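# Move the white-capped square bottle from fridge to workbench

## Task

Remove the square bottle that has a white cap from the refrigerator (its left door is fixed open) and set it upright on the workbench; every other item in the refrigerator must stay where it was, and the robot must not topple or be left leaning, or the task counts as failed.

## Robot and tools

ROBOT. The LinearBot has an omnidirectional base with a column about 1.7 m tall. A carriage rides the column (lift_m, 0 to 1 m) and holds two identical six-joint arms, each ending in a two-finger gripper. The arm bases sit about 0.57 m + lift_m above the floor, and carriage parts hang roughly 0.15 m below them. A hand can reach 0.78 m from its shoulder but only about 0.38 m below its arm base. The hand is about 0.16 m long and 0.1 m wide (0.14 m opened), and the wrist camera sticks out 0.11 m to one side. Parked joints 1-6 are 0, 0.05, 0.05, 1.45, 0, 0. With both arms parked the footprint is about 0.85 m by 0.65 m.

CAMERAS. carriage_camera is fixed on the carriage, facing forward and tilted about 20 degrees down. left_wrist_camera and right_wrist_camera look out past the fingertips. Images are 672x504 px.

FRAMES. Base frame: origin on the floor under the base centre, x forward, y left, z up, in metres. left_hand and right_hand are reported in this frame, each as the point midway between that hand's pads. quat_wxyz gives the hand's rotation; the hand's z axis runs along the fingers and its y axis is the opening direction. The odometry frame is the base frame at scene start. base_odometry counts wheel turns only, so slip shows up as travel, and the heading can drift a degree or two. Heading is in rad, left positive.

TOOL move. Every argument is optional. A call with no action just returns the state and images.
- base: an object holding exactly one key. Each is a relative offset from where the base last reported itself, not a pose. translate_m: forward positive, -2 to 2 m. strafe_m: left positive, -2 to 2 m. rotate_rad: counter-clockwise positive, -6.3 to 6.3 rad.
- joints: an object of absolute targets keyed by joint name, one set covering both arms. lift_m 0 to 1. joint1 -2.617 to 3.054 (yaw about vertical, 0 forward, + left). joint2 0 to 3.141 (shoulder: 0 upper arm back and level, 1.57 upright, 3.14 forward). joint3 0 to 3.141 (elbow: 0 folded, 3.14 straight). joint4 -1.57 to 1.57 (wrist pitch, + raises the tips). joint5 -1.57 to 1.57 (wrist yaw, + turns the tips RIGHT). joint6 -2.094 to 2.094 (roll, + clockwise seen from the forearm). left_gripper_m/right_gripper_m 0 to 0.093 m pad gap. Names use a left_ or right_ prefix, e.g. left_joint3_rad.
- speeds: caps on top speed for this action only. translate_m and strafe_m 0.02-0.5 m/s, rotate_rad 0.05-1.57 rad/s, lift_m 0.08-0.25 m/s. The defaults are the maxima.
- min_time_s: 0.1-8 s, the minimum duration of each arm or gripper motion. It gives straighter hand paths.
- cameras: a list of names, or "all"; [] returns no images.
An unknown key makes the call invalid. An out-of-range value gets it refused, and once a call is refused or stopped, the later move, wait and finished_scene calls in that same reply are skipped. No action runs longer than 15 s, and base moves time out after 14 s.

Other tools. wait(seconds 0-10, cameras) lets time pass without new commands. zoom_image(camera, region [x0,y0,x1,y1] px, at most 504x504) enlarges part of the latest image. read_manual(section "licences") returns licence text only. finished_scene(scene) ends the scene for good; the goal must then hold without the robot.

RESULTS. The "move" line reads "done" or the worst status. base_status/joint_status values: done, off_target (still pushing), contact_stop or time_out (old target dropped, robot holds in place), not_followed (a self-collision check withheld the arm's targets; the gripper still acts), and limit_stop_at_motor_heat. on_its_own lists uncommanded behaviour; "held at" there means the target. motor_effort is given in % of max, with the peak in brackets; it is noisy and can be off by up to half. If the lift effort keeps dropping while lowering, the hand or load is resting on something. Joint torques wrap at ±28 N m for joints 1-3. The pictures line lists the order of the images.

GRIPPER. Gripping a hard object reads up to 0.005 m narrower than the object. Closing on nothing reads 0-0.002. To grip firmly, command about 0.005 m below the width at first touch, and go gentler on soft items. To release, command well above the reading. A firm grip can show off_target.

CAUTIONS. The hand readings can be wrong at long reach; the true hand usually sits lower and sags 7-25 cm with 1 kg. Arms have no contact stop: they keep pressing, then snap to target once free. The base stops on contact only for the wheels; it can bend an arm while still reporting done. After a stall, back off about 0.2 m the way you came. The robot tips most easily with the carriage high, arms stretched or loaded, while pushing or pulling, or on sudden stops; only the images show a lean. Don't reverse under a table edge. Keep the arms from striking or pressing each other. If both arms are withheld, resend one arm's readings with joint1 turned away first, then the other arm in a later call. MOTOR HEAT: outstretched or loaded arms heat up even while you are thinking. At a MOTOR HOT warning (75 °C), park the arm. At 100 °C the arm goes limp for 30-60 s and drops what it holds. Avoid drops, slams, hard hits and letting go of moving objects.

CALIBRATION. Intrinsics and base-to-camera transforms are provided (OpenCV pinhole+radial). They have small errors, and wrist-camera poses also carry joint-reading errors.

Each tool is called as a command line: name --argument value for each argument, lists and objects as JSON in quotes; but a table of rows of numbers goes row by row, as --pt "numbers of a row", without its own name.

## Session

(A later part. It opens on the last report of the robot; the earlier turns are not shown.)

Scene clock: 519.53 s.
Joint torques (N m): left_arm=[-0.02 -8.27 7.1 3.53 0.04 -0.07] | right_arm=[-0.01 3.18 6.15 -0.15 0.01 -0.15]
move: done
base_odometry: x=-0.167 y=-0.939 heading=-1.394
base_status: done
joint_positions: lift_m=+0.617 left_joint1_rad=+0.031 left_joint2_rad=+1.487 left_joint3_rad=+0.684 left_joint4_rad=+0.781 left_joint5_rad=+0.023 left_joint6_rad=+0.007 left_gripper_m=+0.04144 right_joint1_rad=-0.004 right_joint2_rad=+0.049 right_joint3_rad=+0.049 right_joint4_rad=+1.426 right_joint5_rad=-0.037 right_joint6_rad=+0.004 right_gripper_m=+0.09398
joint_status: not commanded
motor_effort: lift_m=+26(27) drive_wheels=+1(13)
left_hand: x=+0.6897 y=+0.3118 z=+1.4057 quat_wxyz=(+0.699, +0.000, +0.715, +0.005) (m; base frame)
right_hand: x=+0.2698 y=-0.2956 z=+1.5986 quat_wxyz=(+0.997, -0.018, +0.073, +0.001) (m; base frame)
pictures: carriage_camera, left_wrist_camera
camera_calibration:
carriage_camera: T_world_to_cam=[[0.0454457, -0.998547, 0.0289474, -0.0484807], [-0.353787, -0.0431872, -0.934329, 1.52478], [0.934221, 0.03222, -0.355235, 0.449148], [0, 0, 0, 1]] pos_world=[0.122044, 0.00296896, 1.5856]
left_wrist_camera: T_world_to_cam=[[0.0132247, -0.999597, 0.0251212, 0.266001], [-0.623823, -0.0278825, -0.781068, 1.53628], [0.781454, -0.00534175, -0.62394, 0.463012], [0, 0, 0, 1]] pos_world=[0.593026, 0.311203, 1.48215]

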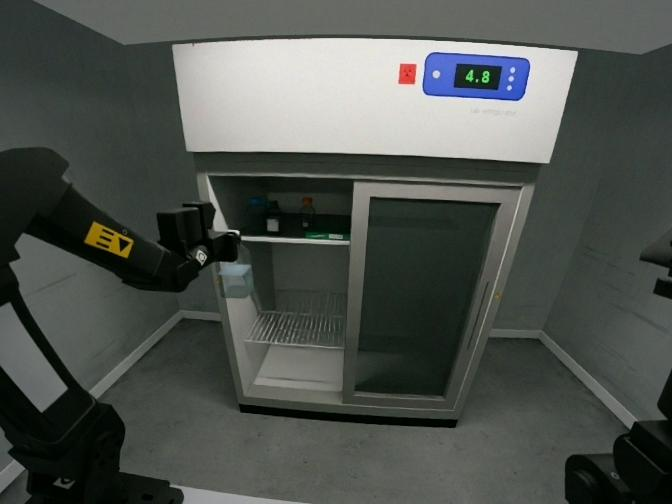

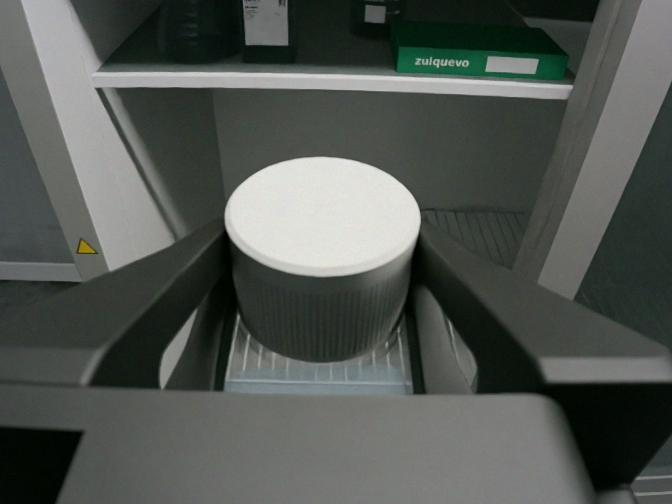

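move --base '{"rotate_rad": 3.1416}' --joints '{"lift_m": 0.36}' --speeds '{"rotate_rad": 0.7, "lift_m": 0.1}' --cameras '["carriage_camera"]'

move --base '{"translate_m": 0.9}' --speeds '{"translate_m": 0.3}' --cameras '["carriage_camera", "left_wrist_camera"]'

Scene clock: 572.67 s.
Joint torques (N m): left_arm=[0.28 -8.55 7.12 3.53 -0.02 -0.06] | right_arm=[-0.03 3.17 6.17 -0.16 0 -0.15]
move: done
MOTOR HOT: joint 4 (wrist pitch) of the left arm reports 75 °C; the controller stops that arm at 100 °C. To cool a motor, set the load down, stop pushing, or move to a pose that needs little force.
base_odometry: x=-0.167 y=-0.939 heading=+1.747
base_status: done
joint_positions: lift_m=+0.360 left_joint1_rad=+0.028 left_joint2_rad=+1.491 left_joint3_rad=+0.684 left_joint4_rad=+0.783 left_joint5_rad=+0.028 left_joint6_rad=+0.006 left_gripper_m=+0.04144 right_joint1_rad=-0.004 right_joint2_rad=+0.049 right_joint3_rad=+0.049 right_joint4_rad=+1.426 right_joint5_rad=-0.037 right_joint6_rad=+0.004 right_gripper_m=+0.09400
joint_status: all done
motor_effort: lift_m=+22(23) drive_wheels=+4(14)
left_hand: x=+0.6903 y=+0.3097 z=+1.1479 quat_wxyz=(+0.699, +0.002, +0.716, +0.002) (m; base frame)
right_hand: x=+0.2698 y=-0.2956 z=+1.3422 quat_wxyz=(+0.997, -0.018, +0.073, +0.001) (m; base frame)
pictures: carriage_camera
camera_calibration:
carriage_camera: T_world_to_cam=[[0.0454457, -0.998547, 0.0289474, -0.0410583], [-0.353787, -0.0431872, -0.934329, 1.28521], [0.934221, 0.03222, -0.355235, 0.358063], [0, 0, 0, 1]] pos_world=[0.122044, 0.00296896, 1.32919]

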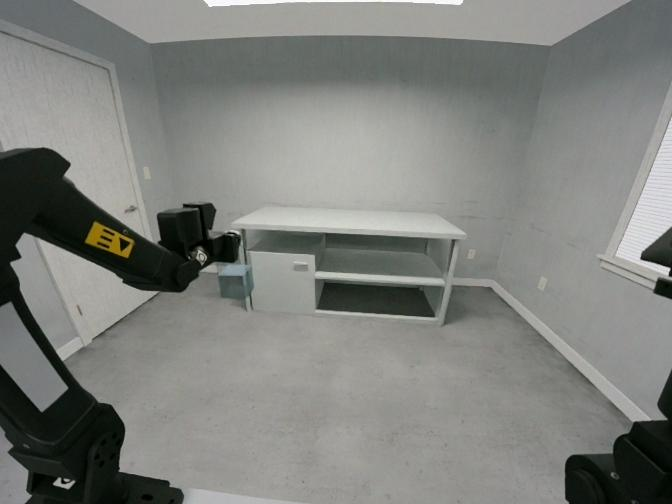

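Scene clock: 577.23 s.
Joint torques (N m): left_arm=[0.27 -8.55 7.15 3.55 -0.01 -0.07] | right_arm=[-0.02 3.17 6.2 -0.16 0.01 -0.15]
move: done
MOTOR HOT: still on. Joint 4 (wrist pitch) of the left arm reports 77 °C.
base_odometry: x=-0.326 y=-0.053 heading=+1.748
base_status: done
joint_positions: lift_m=+0.360 left_joint1_rad=+0.028 left_joint2_rad=+1.491 left_joint3_rad=+0.684 left_joint4_rad=+0.783 left_joint5_rad=+0.028 left_joint6_rad=+0.006 left_gripper_m=+0.04144 right_joint1_rad=-0.004 right_joint2_rad=+0.049 right_joint3_rad=+0.049 right_joint4_rad=+1.427 right_joint5_rad=-0.037 right_joint6_rad=+0.004 right_gripper_m=+0.09400
joint_status: not commanded
motor_effort: lift_m=+22(22) drive_wheels=-3(18)
left_hand: x=+0.6903 y=+0.3097 z=+1.1479 quat_wxyz=(+0.699, +0.002, +0.716, +0.002) (m; base frame)
right_hand: x=+0.2696 y=-0.2956 z=+1.3422 quat_wxyz=(+0.997, -0.018, +0.072, +0.001) (m; base frame)
pictures: carriage_camera, left_wrist_camera
camera_calibration:
carriage_camera: T_world_to_cam=[[0.0454457, -0.998547, 0.0289474, -0.0410583], [-0.353787, -0.0431872, -0.934329, 1.28521], [0.934221, 0.03222, -0.355235, 0.358063], [0, 0, 0, 1]] pos_world=[0.122044, 0.00296896, 1.32919]
left_wrist_camera: T_world_to_cam=[[0.0056936, -0.999625, 0.0267971, 0.273587], [-0.6258, -0.0244633, -0.7796, 1.33385], [0.779963, -0.0123309, -0.625704, 0.306951], [0, 0, 0, 1]] pos_world=[0.593754, 0.3099, 1.2246]

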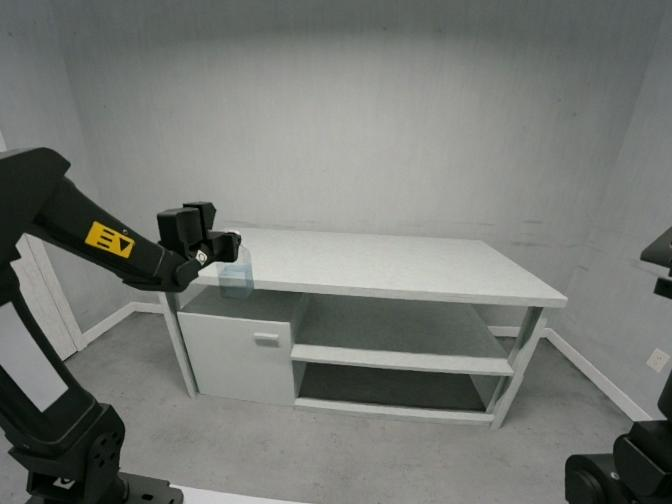

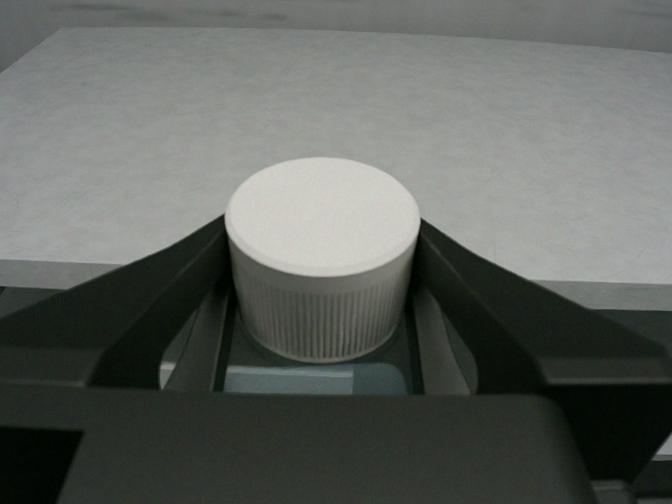

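move --base '{"translate_m": 0.45}' --joints '{"lift_m": 0.31}' --speeds '{"translate_m": 0.25}' --cameras '["carriage_camera", "left_wrist_camera"]'

zoom_image --camera "carriage_camera" --region '[120, 180, 380, 380]'

Scene clock: 628.67 s.
Joint torques (N m): left_arm=[0.27 -8.55 7.12 3.57 -0.01 -0.06] | right_arm=[-0.01 3.17 6.17 -0.17 0 -0.16]
move: done
MOTOR HOT: still on. Joint 4 (wrist pitch) of the left arm reports 84 °C.
base_odometry: x=-0.405 y=+0.389 heading=+1.749
base_status: done
joint_positions: lift_m=+0.310 left_joint1_rad=+0.028 left_joint2_rad=+1.492 left_joint3_rad=+0.684 left_joint4_rad=+0.779 left_joint5_rad=+0.028 left_joint6_rad=+0.006 left_gripper_m=+0.04144 right_joint1_rad=-0.004 right_joint2_rad=+0.049 right_joint3_rad=+0.049 right_joint4_rad=+1.427 right_joint5_rad=-0.037 right_joint6_rad=+0.004 right_gripper_m=+0.09400
joint_status: all done
motor_effort: lift_m=+22(24) drive_wheels=-5(14)
left_hand: x=+0.6904 y=+0.3097 z=+1.0967 quat_wxyz=(+0.697, +0.002, +0.717, +0.002) (m; base frame)
right_hand: x=+0.2696 y=-0.2956 z=+1.2922 quat_wxyz=(+0.997, -0.018, +0.072, +0.001) (m; base frame)
pictures: carriage_camera, left_wrist_camera
camera_calibration:
carriage_camera: T_world_to_cam=[[0.0454457, -0.998547, 0.0289474, -0.0396105], [-0.353787, -0.0431872, -0.934329, 1.23847], [0.934221, 0.03222, -0.355235, 0.340295], [0, 0, 0, 1]] pos_world=[0.122044, 0.00296896, 1.27917]
left_wrist_camera: T_world_to_cam=[[0.0058062, -0.999622, 0.02689, 0.27478], [-0.629064, -0.0245544, -0.776965, 1.29337], [0.777331, -0.0124043, -0.628969, 0.280284], [0, 0, 0, 1]] pos_world=[0.594147, 0.309911, 1.17381]

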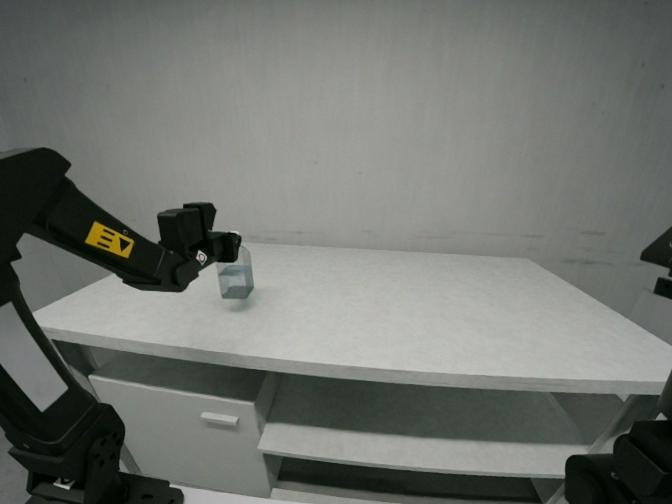

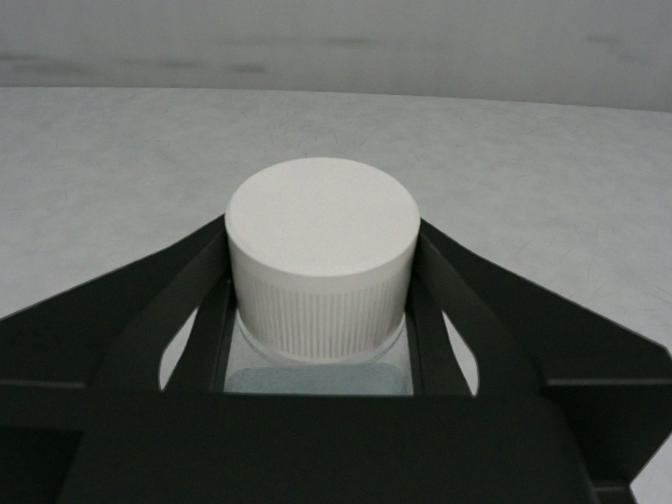

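Scaled by 1.938 from the camera's 672x504 image, which has a finer 960x720 frame.

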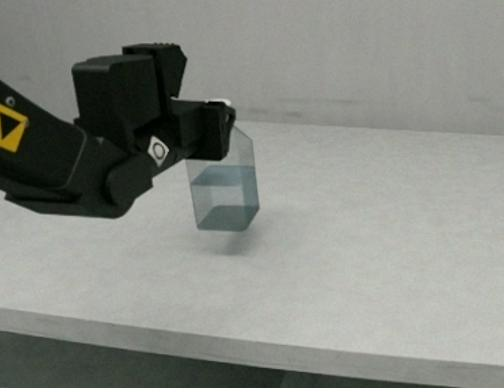

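move --joints '{"lift_m": 0.26}' --speeds '{"lift_m": 0.1}' --cameras '["carriage_camera"]'

zoom_image --camera "carriage_camera" --region '[180, 200, 310, 320]'

Scene clock: 643.37 s.
Joint torques (N m): left_arm=[0.27 -8.84 7.13 3.54 -0.02 -0.06] | right_arm=[-0.01 3.1 6.16 -0.15 0 -0.15]
move: done
MOTOR HOT: still on. Joint 4 (wrist pitch) of the left arm reports 85 °C.
base_odometry: x=-0.405 y=+0.389 heading=+1.749
base_status: not commanded
joint_positions: lift_m=+0.260 left_joint1_rad=+0.028 left_joint2_rad=+1.493 left_joint3_rad=+0.684 left_joint4_rad=+0.781 left_joint5_rad=+0.028 left_joint6_rad=+0.006 left_gripper_m=+0.04144 right_joint1_rad=-0.004 right_joint2_rad=+0.049 right_joint3_rad=+0.049 right_joint4_rad=+1.427 right_joint5_rad=-0.037 right_joint6_rad=+0.004 right_gripper_m=+0.09400
joint_status: all done
motor_effort: lift_m=+22(23) drive_wheels=+6(12)
left_hand: x=+0.6906 y=+0.3097 z=+1.0463 quat_wxyz=(+0.697, +0.002, +0.717, +0.002) (m; base frame)
right_hand: x=+0.2696 y=-0.2956 z=+1.2422 quat_wxyz=(+0.997, -0.018, +0.072, +0.001) (m; base frame)
pictures: carriage_camera
camera_calibration:
carriage_camera: T_world_to_cam=[[0.0454457, -0.998547, 0.0289474, -0.0381613], [-0.353787, -0.0431872, -0.934329, 1.1917], [0.934221, 0.03222, -0.355235, 0.322511], [0, 0, 0, 1]] pos_world=[0.122044, 0.00296896, 1.22911]

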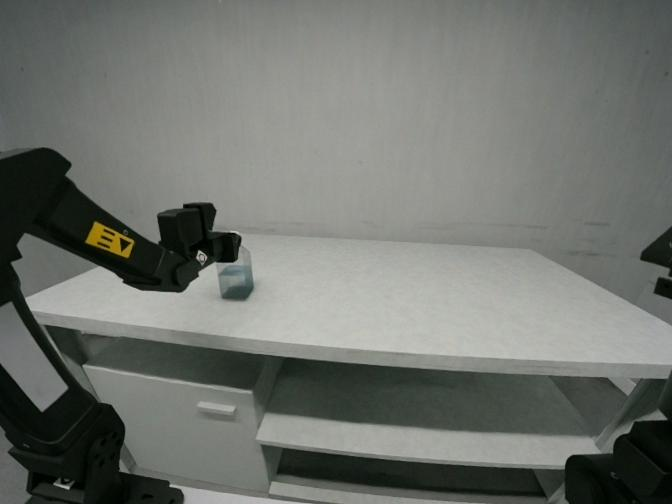

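Scaled by 3.877 from the camera's 672x504 image, which has a finer 960x720 frame.

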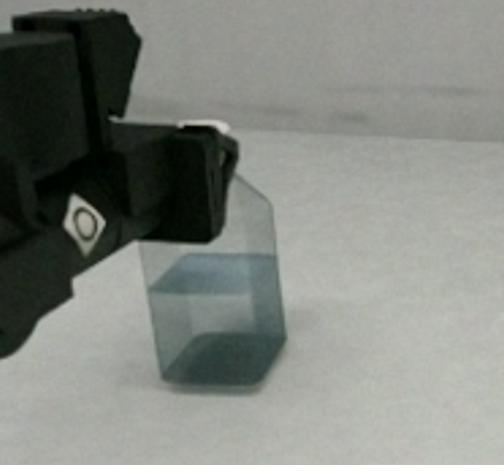

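move --joints '{"lift_m": 0.248}' --speeds '{"lift_m": 0.08}' --cameras '[]'

move --joints '{"lift_m": 0.24}' --speeds '{"lift_m": 0.08}' --cameras '["carriage_camera"]'

zoom_image --camera "carriage_camera" --region '[180, 200, 310, 320]'

Scene clock: 658.00 s.
Joint torques (N m): left_arm=[0.27 -8.88 7.08 3.47 -0.02 -0.06] | right_arm=[-0.01 3.15 6.13 -0.18 0.01 -0.16]
move: done
MOTOR HOT: still on. Joint 4 (wrist pitch) of the left arm reports 87 °C.
base_odometry: x=-0.405 y=+0.389 heading=+1.749
base_status: not commanded
joint_positions: lift_m=+0.248 left_joint1_rad=+0.028 left_joint2_rad=+1.493 left_joint3_rad=+0.684 left_joint4_rad=+0.787 left_joint5_rad=+0.028 left_joint6_rad=+0.006 left_gripper_m=+0.04144 right_joint1_rad=-0.004 right_joint2_rad=+0.049 right_joint3_rad=+0.049 right_joint4_rad=+1.427 right_joint5_rad=-0.037 right_joint6_rad=+0.004 right_gripper_m=+0.09400
joint_status: all done
motor_effort: lift_m=+22(22) drive_wheels=+6(8)
left_hand: x=+0.6906 y=+0.3097 z=+1.0357 quat_wxyz=(+0.699, +0.002, +0.715, +0.002) (m; base frame)
right_hand: x=+0.2695 y=-0.2956 z=+1.2302 quat_wxyz=(+0.997, -0.018, +0.072, +0.001) (m; base frame)
pictures: none
No camera images: "cameras" was empty.

Scene clock: 658.47 s.
Joint torques (N m): left_arm=[0.25 -8.79 7.12 3.16 -0.02 -0.07] | right_arm=[0.02 3.15 6.11 -0.17 0.01 -0.15]
move: done
MOTOR HOT: still on. Joint 4 (wrist pitch) of the left arm reports 87 °C.
base_odometry: x=-0.405 y=+0.389 heading=+1.749
base_status: not commanded
joint_positions: lift_m=+0.240 left_joint1_rad=+0.028 left_joint2_rad=+1.493 left_joint3_rad=+0.684 left_joint4_rad=+0.813 left_joint5_rad=+0.028 left_joint6_rad=+0.006 left_gripper_m=+0.04144 right_joint1_rad=-0.004 right_joint2_rad=+0.049 right_joint3_rad=+0.049 right_joint4_rad=+1.427 right_joint5_rad=-0.037 right_joint6_rad=+0.004 right_gripper_m=+0.09400
joint_status: all done
motor_effort: lift_m=+21(23) drive_wheels=+6(8)
left_hand: x=+0.6907 y=+0.3097 z=+1.0344 quat_wxyz=(+0.708, +0.002, +0.706, +0.002) (m; base frame)
right_hand: x=+0.2695 y=-0.2956 z=+1.2223 quat_wxyz=(+0.997, -0.018, +0.072, +0.001) (m; base frame)
pictures: carriage_camera
camera_calibration:
carriage_camera: T_world_to_cam=[[0.0454457, -0.998547, 0.0289474, -0.0375867], [-0.353787, -0.0431872, -0.934329, 1.17315], [0.934221, 0.03222, -0.355235, 0.31546], [0, 0, 0, 1]] pos_world=[0.122044, 0.00296896, 1.20926]

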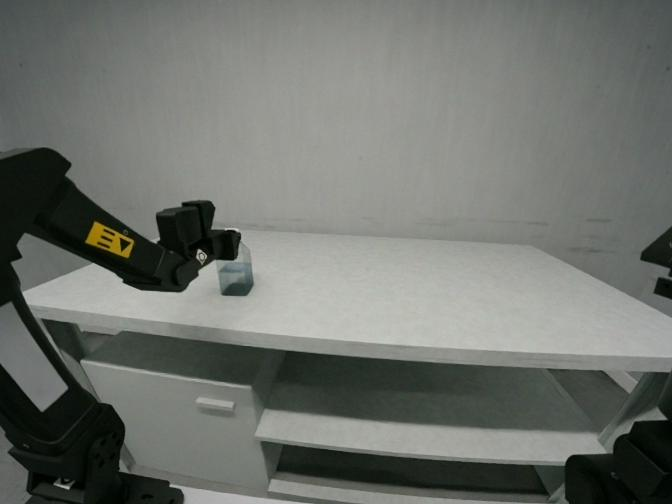

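Scaled by 3.877 from the camera's 672x504 image, which has a finer 960x720 frame.

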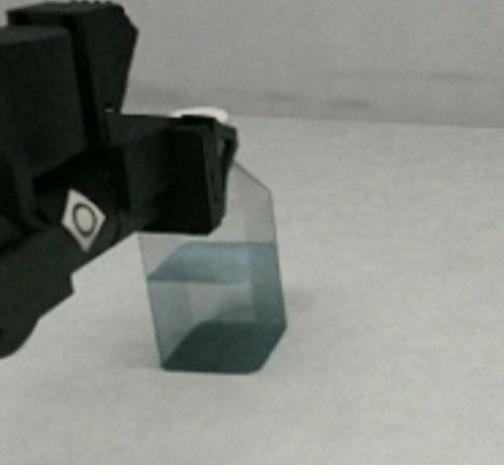

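move --joints '{"lift_m": 0.246, "left_joint4_rad": 0.79}' --speeds '{"lift_m": 0.08}' --cameras '["left_wrist_camera", "carriage_camera"]'

zoom_image --camera "carriage_camera" --region '[180, 200, 310, 320]'

Scene clock: 671.97 s.
Joint torques (N m): left_arm=[0.28 -8.73 7.17 2.34 -0.01 -0.07] | right_arm=[-0.02 3.18 6.19 -0.14 0 -0.15]
move: done
MOTOR HOT: still on. Joint 4 (wrist pitch) of the left arm reports 80 °C.
base_odometry: x=-0.405 y=+0.389 heading=+1.749
base_status: not commanded
joint_positions: lift_m=+0.246 left_joint1_rad=+0.028 left_joint2_rad=+1.492 left_joint3_rad=+0.684 left_joint4_rad=+0.785 left_joint5_rad=+0.028 left_joint6_rad=+0.006 left_gripper_m=+0.04143 right_joint1_rad=-0.004 right_joint2_rad=+0.049 right_joint3_rad=+0.049 right_joint4_rad=+1.427 right_joint5_rad=-0.037 right_joint6_rad=+0.004 right_gripper_m=+0.09400
joint_status: all done
motor_effort: lift_m=+26(33) drive_wheels=+7(8)
left_hand: x=+0.6905 y=+0.3097 z=+1.0332 quat_wxyz=(+0.699, +0.002, +0.715, +0.002) (m; base frame)
right_hand: x=+0.2696 y=-0.2956 z=+1.2277 quat_wxyz=(+0.997, -0.018, +0.072, +0.001) (m; base frame)
pictures: carriage_camera, left_wrist_camera
camera_calibration:
carriage_camera: T_world_to_cam=[[0.0454457, -0.998547, 0.0289474, -0.0377422], [-0.353787, -0.0431872, -0.934329, 1.17817], [0.934221, 0.03222, -0.355235, 0.317368], [0, 0, 0, 1]] pos_world=[0.122044, 0.00296896, 1.21463]
left_wrist_camera: T_world_to_cam=[[0.00567317, -0.999625, 0.0267802, 0.276696], [-0.625205, -0.0244467, -0.780078, 1.24466], [0.78044, -0.0123176, -0.625109, 0.234102], [0, 0, 0, 1]] pos_world=[0.593895, 0.309904, 1.10986]

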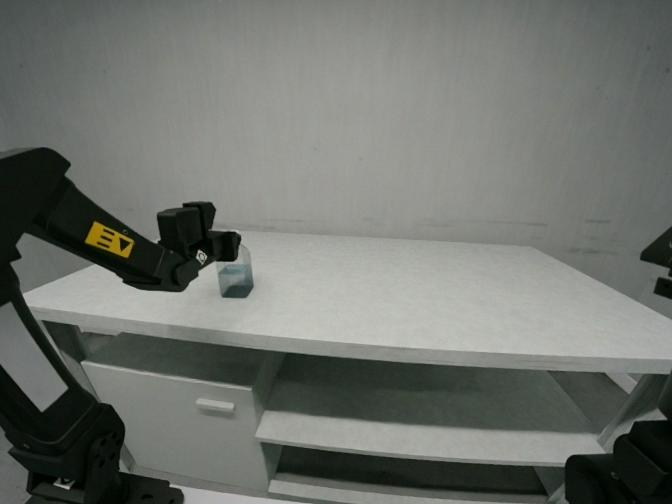

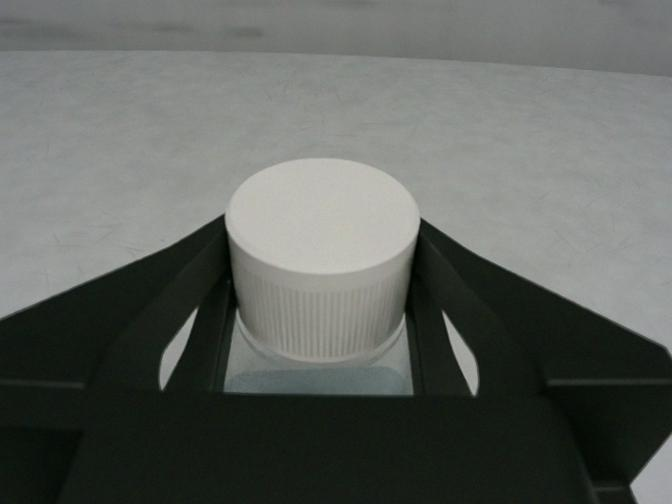

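Scaled by 3.877 from the camera's 672x504 image, which has a finer 960x720 frame.

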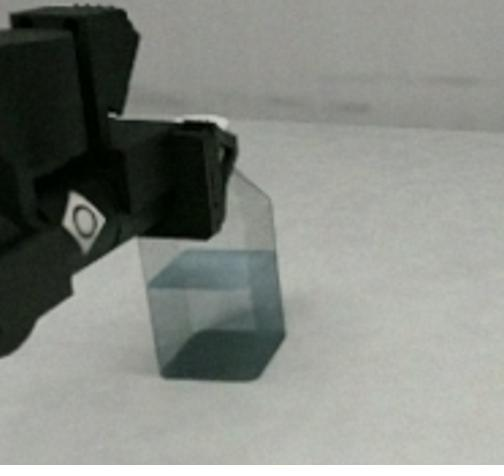

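move --joints '{"left_joint2_rad": 1.487, "left_gripper_m": 0.041}' --min_time_s 1 --cameras '[]'

move --joints '{"left_gripper_m": 0.072}' --min_time_s 2 --cameras '["left_wrist_camera", "carriage_camera"]'

zoom_image --camera "carriage_camera" --region '[180, 200, 310, 320]'

Scene clock: 686.50 s.
Joint torques (N m): left_arm=[0.25 -7.02 7.13 2.34 -0.02 -0.06] | right_arm=[-0.02 3.17 6.16 -0.17 0.01 -0.15]
move: done
MOTOR HOT: still on. Joint 4 (wrist pitch) of the left arm reports 75 °C.
base_odometry: x=-0.405 y=+0.389 heading=+1.749
base_status: not commanded
joint_positions: lift_m=+0.246 left_joint1_rad=+0.028 left_joint2_rad=+1.492 left_joint3_rad=+0.684 left_joint4_rad=+0.785 left_joint5_rad=+0.028 left_joint6_rad=+0.006 left_gripper_m=+0.04143 right_joint1_rad=-0.004 right_joint2_rad=+0.049 right_joint3_rad=+0.049 right_joint4_rad=+1.427 right_joint5_rad=-0.037 right_joint6_rad=+0.004 right_gripper_m=+0.09400
joint_status: all done
motor_effort: lift_m=+26(26) drive_wheels=+6(9)
left_hand: x=+0.6905 y=+0.3097 z=+1.0332 quat_wxyz=(+0.699, +0.002, +0.715, +0.002) (m; base frame)
right_hand: x=+0.2696 y=-0.2956 z=+1.2277 quat_wxyz=(+0.997, -0.018, +0.072, +0.001) (m; base frame)
pictures: none
No camera images: "cameras" was empty.

Scene clock: 688.80 s.
Joint torques (N m): left_arm=[0.28 -7.04 7.12 2.34 -0.02 -0.06] | right_arm=[-0.03 3.17 6.16 -0.17 0.01 -0.15]
move: done
MOTOR HOT: still on. Joint 4 (wrist pitch) of the left arm reports 75 °C.
base_odometry: x=-0.405 y=+0.389 heading=+1.749
base_status: not commanded
joint_positions: lift_m=+0.246 left_joint1_rad=+0.028 left_joint2_rad=+1.492 left_joint3_rad=+0.684 left_joint4_rad=+0.785 left_joint5_rad=+0.028 left_joint6_rad=+0.006 left_gripper_m=+0.07188 right_joint1_rad=-0.004 right_joint2_rad=+0.049 right_joint3_rad=+0.049 right_joint4_rad=+1.427 right_joint5_rad=-0.037 right_joint6_rad=+0.004 right_gripper_m=+0.09400
joint_status: all done
motor_effort: lift_m=+26(26) drive_wheels=+5(10)
left_hand: x=+0.6905 y=+0.3096 z=+1.0332 quat_wxyz=(+0.699, +0.002, +0.715, +0.002) (m; base frame)
right_hand: x=+0.2696 y=-0.2956 z=+1.2277 quat_wxyz=(+0.997, -0.018, +0.072, +0.001) (m; base frame)
pictures: carriage_camera, left_wrist_camera
camera_calibration:
carriage_camera: T_world_to_cam=[[0.0454457, -0.998547, 0.0289474, -0.0377422], [-0.353787, -0.0431872, -0.934329, 1.17817], [0.934221, 0.03222, -0.355235, 0.317368], [0, 0, 0, 1]] pos_world=[0.122044, 0.00296896, 1.21463]
left_wrist_camera: T_world_to_cam=[[0.00529194, -0.999627, 0.0267891, 0.276885], [-0.625214, -0.0242152, -0.780077, 1.24459], [0.780435, -0.0126208, -0.625109, 0.234198], [0, 0, 0, 1]] pos_world=[0.593895, 0.309876, 1.10986]

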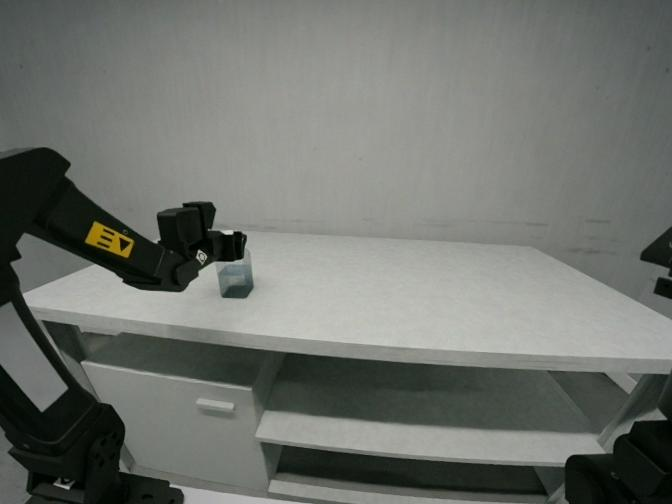

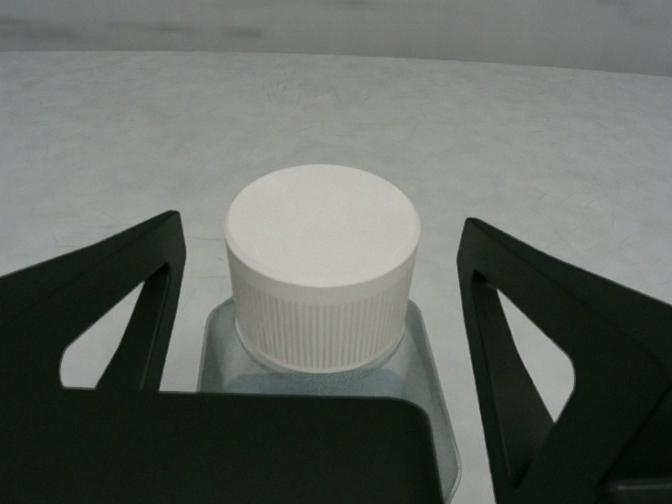

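Scaled by 3.877 from the camera's 672x504 image, which has a finer 960x720 frame.

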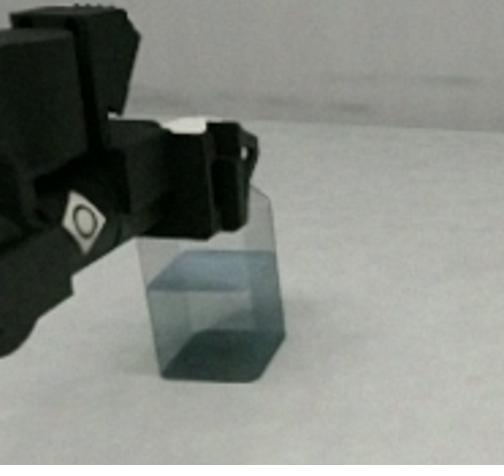

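move --joints '{"lift_m": 0.33}' --speeds '{"lift_m": 0.1}' --cameras '[]'

move --base '{"translate_m": -0.3}' --speeds '{"translate_m": 0.25}' --cameras '["carriage_camera"]'

zoom_image --camera "carriage_camera" --region '[150, 180, 350, 340]'

Scene clock: 698.10 s.
Joint torques (N m): left_arm=[0.28 -7.05 7.15 2.3 -0.01 -0.06] | right_arm=[-0.08 3.17 6.2 -0.16 0 -0.15]
move: done
MOTOR HOT: still on. Joint 4 (wrist pitch) of the left arm reports 73 °C.
base_odometry: x=-0.405 y=+0.389 heading=+1.749
base_status: not commanded
joint_positions: lift_m=+0.330 left_joint1_rad=+0.028 left_joint2_rad=+1.492 left_joint3_rad=+0.684 left_joint4_rad=+0.789 left_joint5_rad=+0.028 left_joint6_rad=+0.006 left_gripper_m=+0.07188 right_joint1_rad=-0.004 right_joint2_rad=+0.049 right_joint3_rad=+0.049 right_joint4_rad=+1.427 right_joint5_rad=-0.037 right_joint6_rad=+0.004 right_gripper_m=+0.09400
joint_status: all done
motor_effort: lift_m=+26(31) drive_wheels=-7(9)
left_hand: x=+0.6905 y=+0.3096 z=+1.1181 quat_wxyz=(+0.700, +0.002, +0.714, +0.002) (m; base frame)
right_hand: x=+0.2696 y=-0.2956 z=+1.3118 quat_wxyz=(+0.997, -0.018, +0.072, +0.001) (m; base frame)
pictures: none
No camera images: "cameras" was empty.

Scene clock: 700.67 s.
Joint torques (N m): left_arm=[0.28 -7.01 7.06 2.3 -0.02 -0.06] | right_arm=[-0.03 3.18 6.15 -0.18 0 -0.15]
move: done
MOTOR HOT: cleared for the motors of the left arm.
base_odometry: x=-0.352 y=+0.094 heading=+1.749
base_status: done
joint_positions: lift_m=+0.330 left_joint1_rad=+0.028 left_joint2_rad=+1.492 left_joint3_rad=+0.684 left_joint4_rad=+0.788 left_joint5_rad=+0.028 left_joint6_rad=+0.006 left_gripper_m=+0.07188 right_joint1_rad=-0.004 right_joint2_rad=+0.049 right_joint3_rad=+0.049 right_joint4_rad=+1.429 right_joint5_rad=-0.037 right_joint6_rad=+0.004 right_gripper_m=+0.09400
joint_status: not commanded
motor_effort: lift_m=+26(26) drive_wheels=-4(14)
left_hand: x=+0.6905 y=+0.3096 z=+1.1180 quat_wxyz=(+0.700, +0.002, +0.714, +0.002) (m; base frame)
right_hand: x=+0.2692 y=-0.2956 z=+1.3118 quat_wxyz=(+0.997, -0.018, +0.071, +0.001) (m; base frame)
pictures: carriage_camera
camera_calibration:
carriage_camera: T_world_to_cam=[[0.0454457, -0.998547, 0.0289474, -0.0401759], [-0.353787, -0.0431872, -0.934329, 1.25672], [0.934221, 0.03222, -0.355235, 0.347234], [0, 0, 0, 1]] pos_world=[0.122044, 0.00296896, 1.29871]

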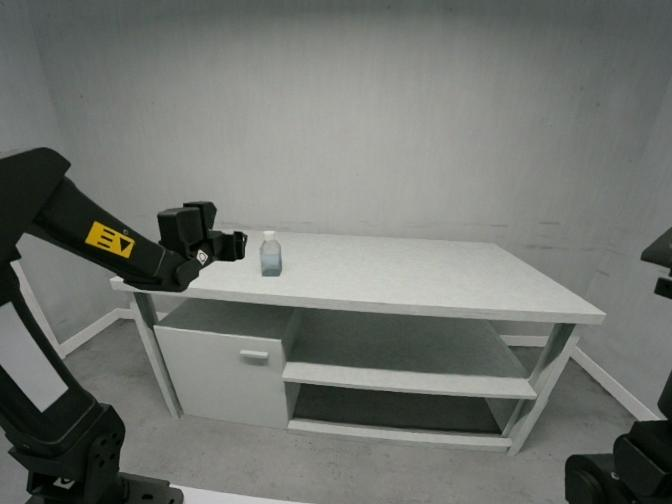

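Scaled by 2.520 from the camera's 672x504 image, which has a finer 960x720 frame.

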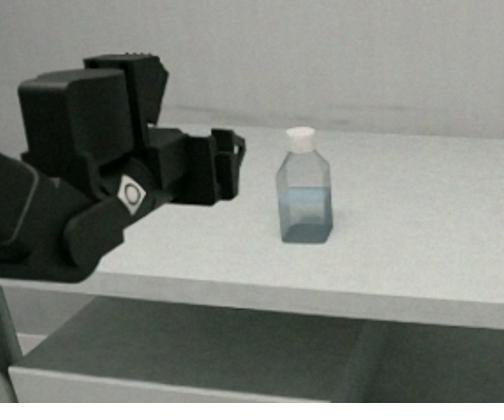

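finished_scene --scene 1

The scene is finished: the task was done.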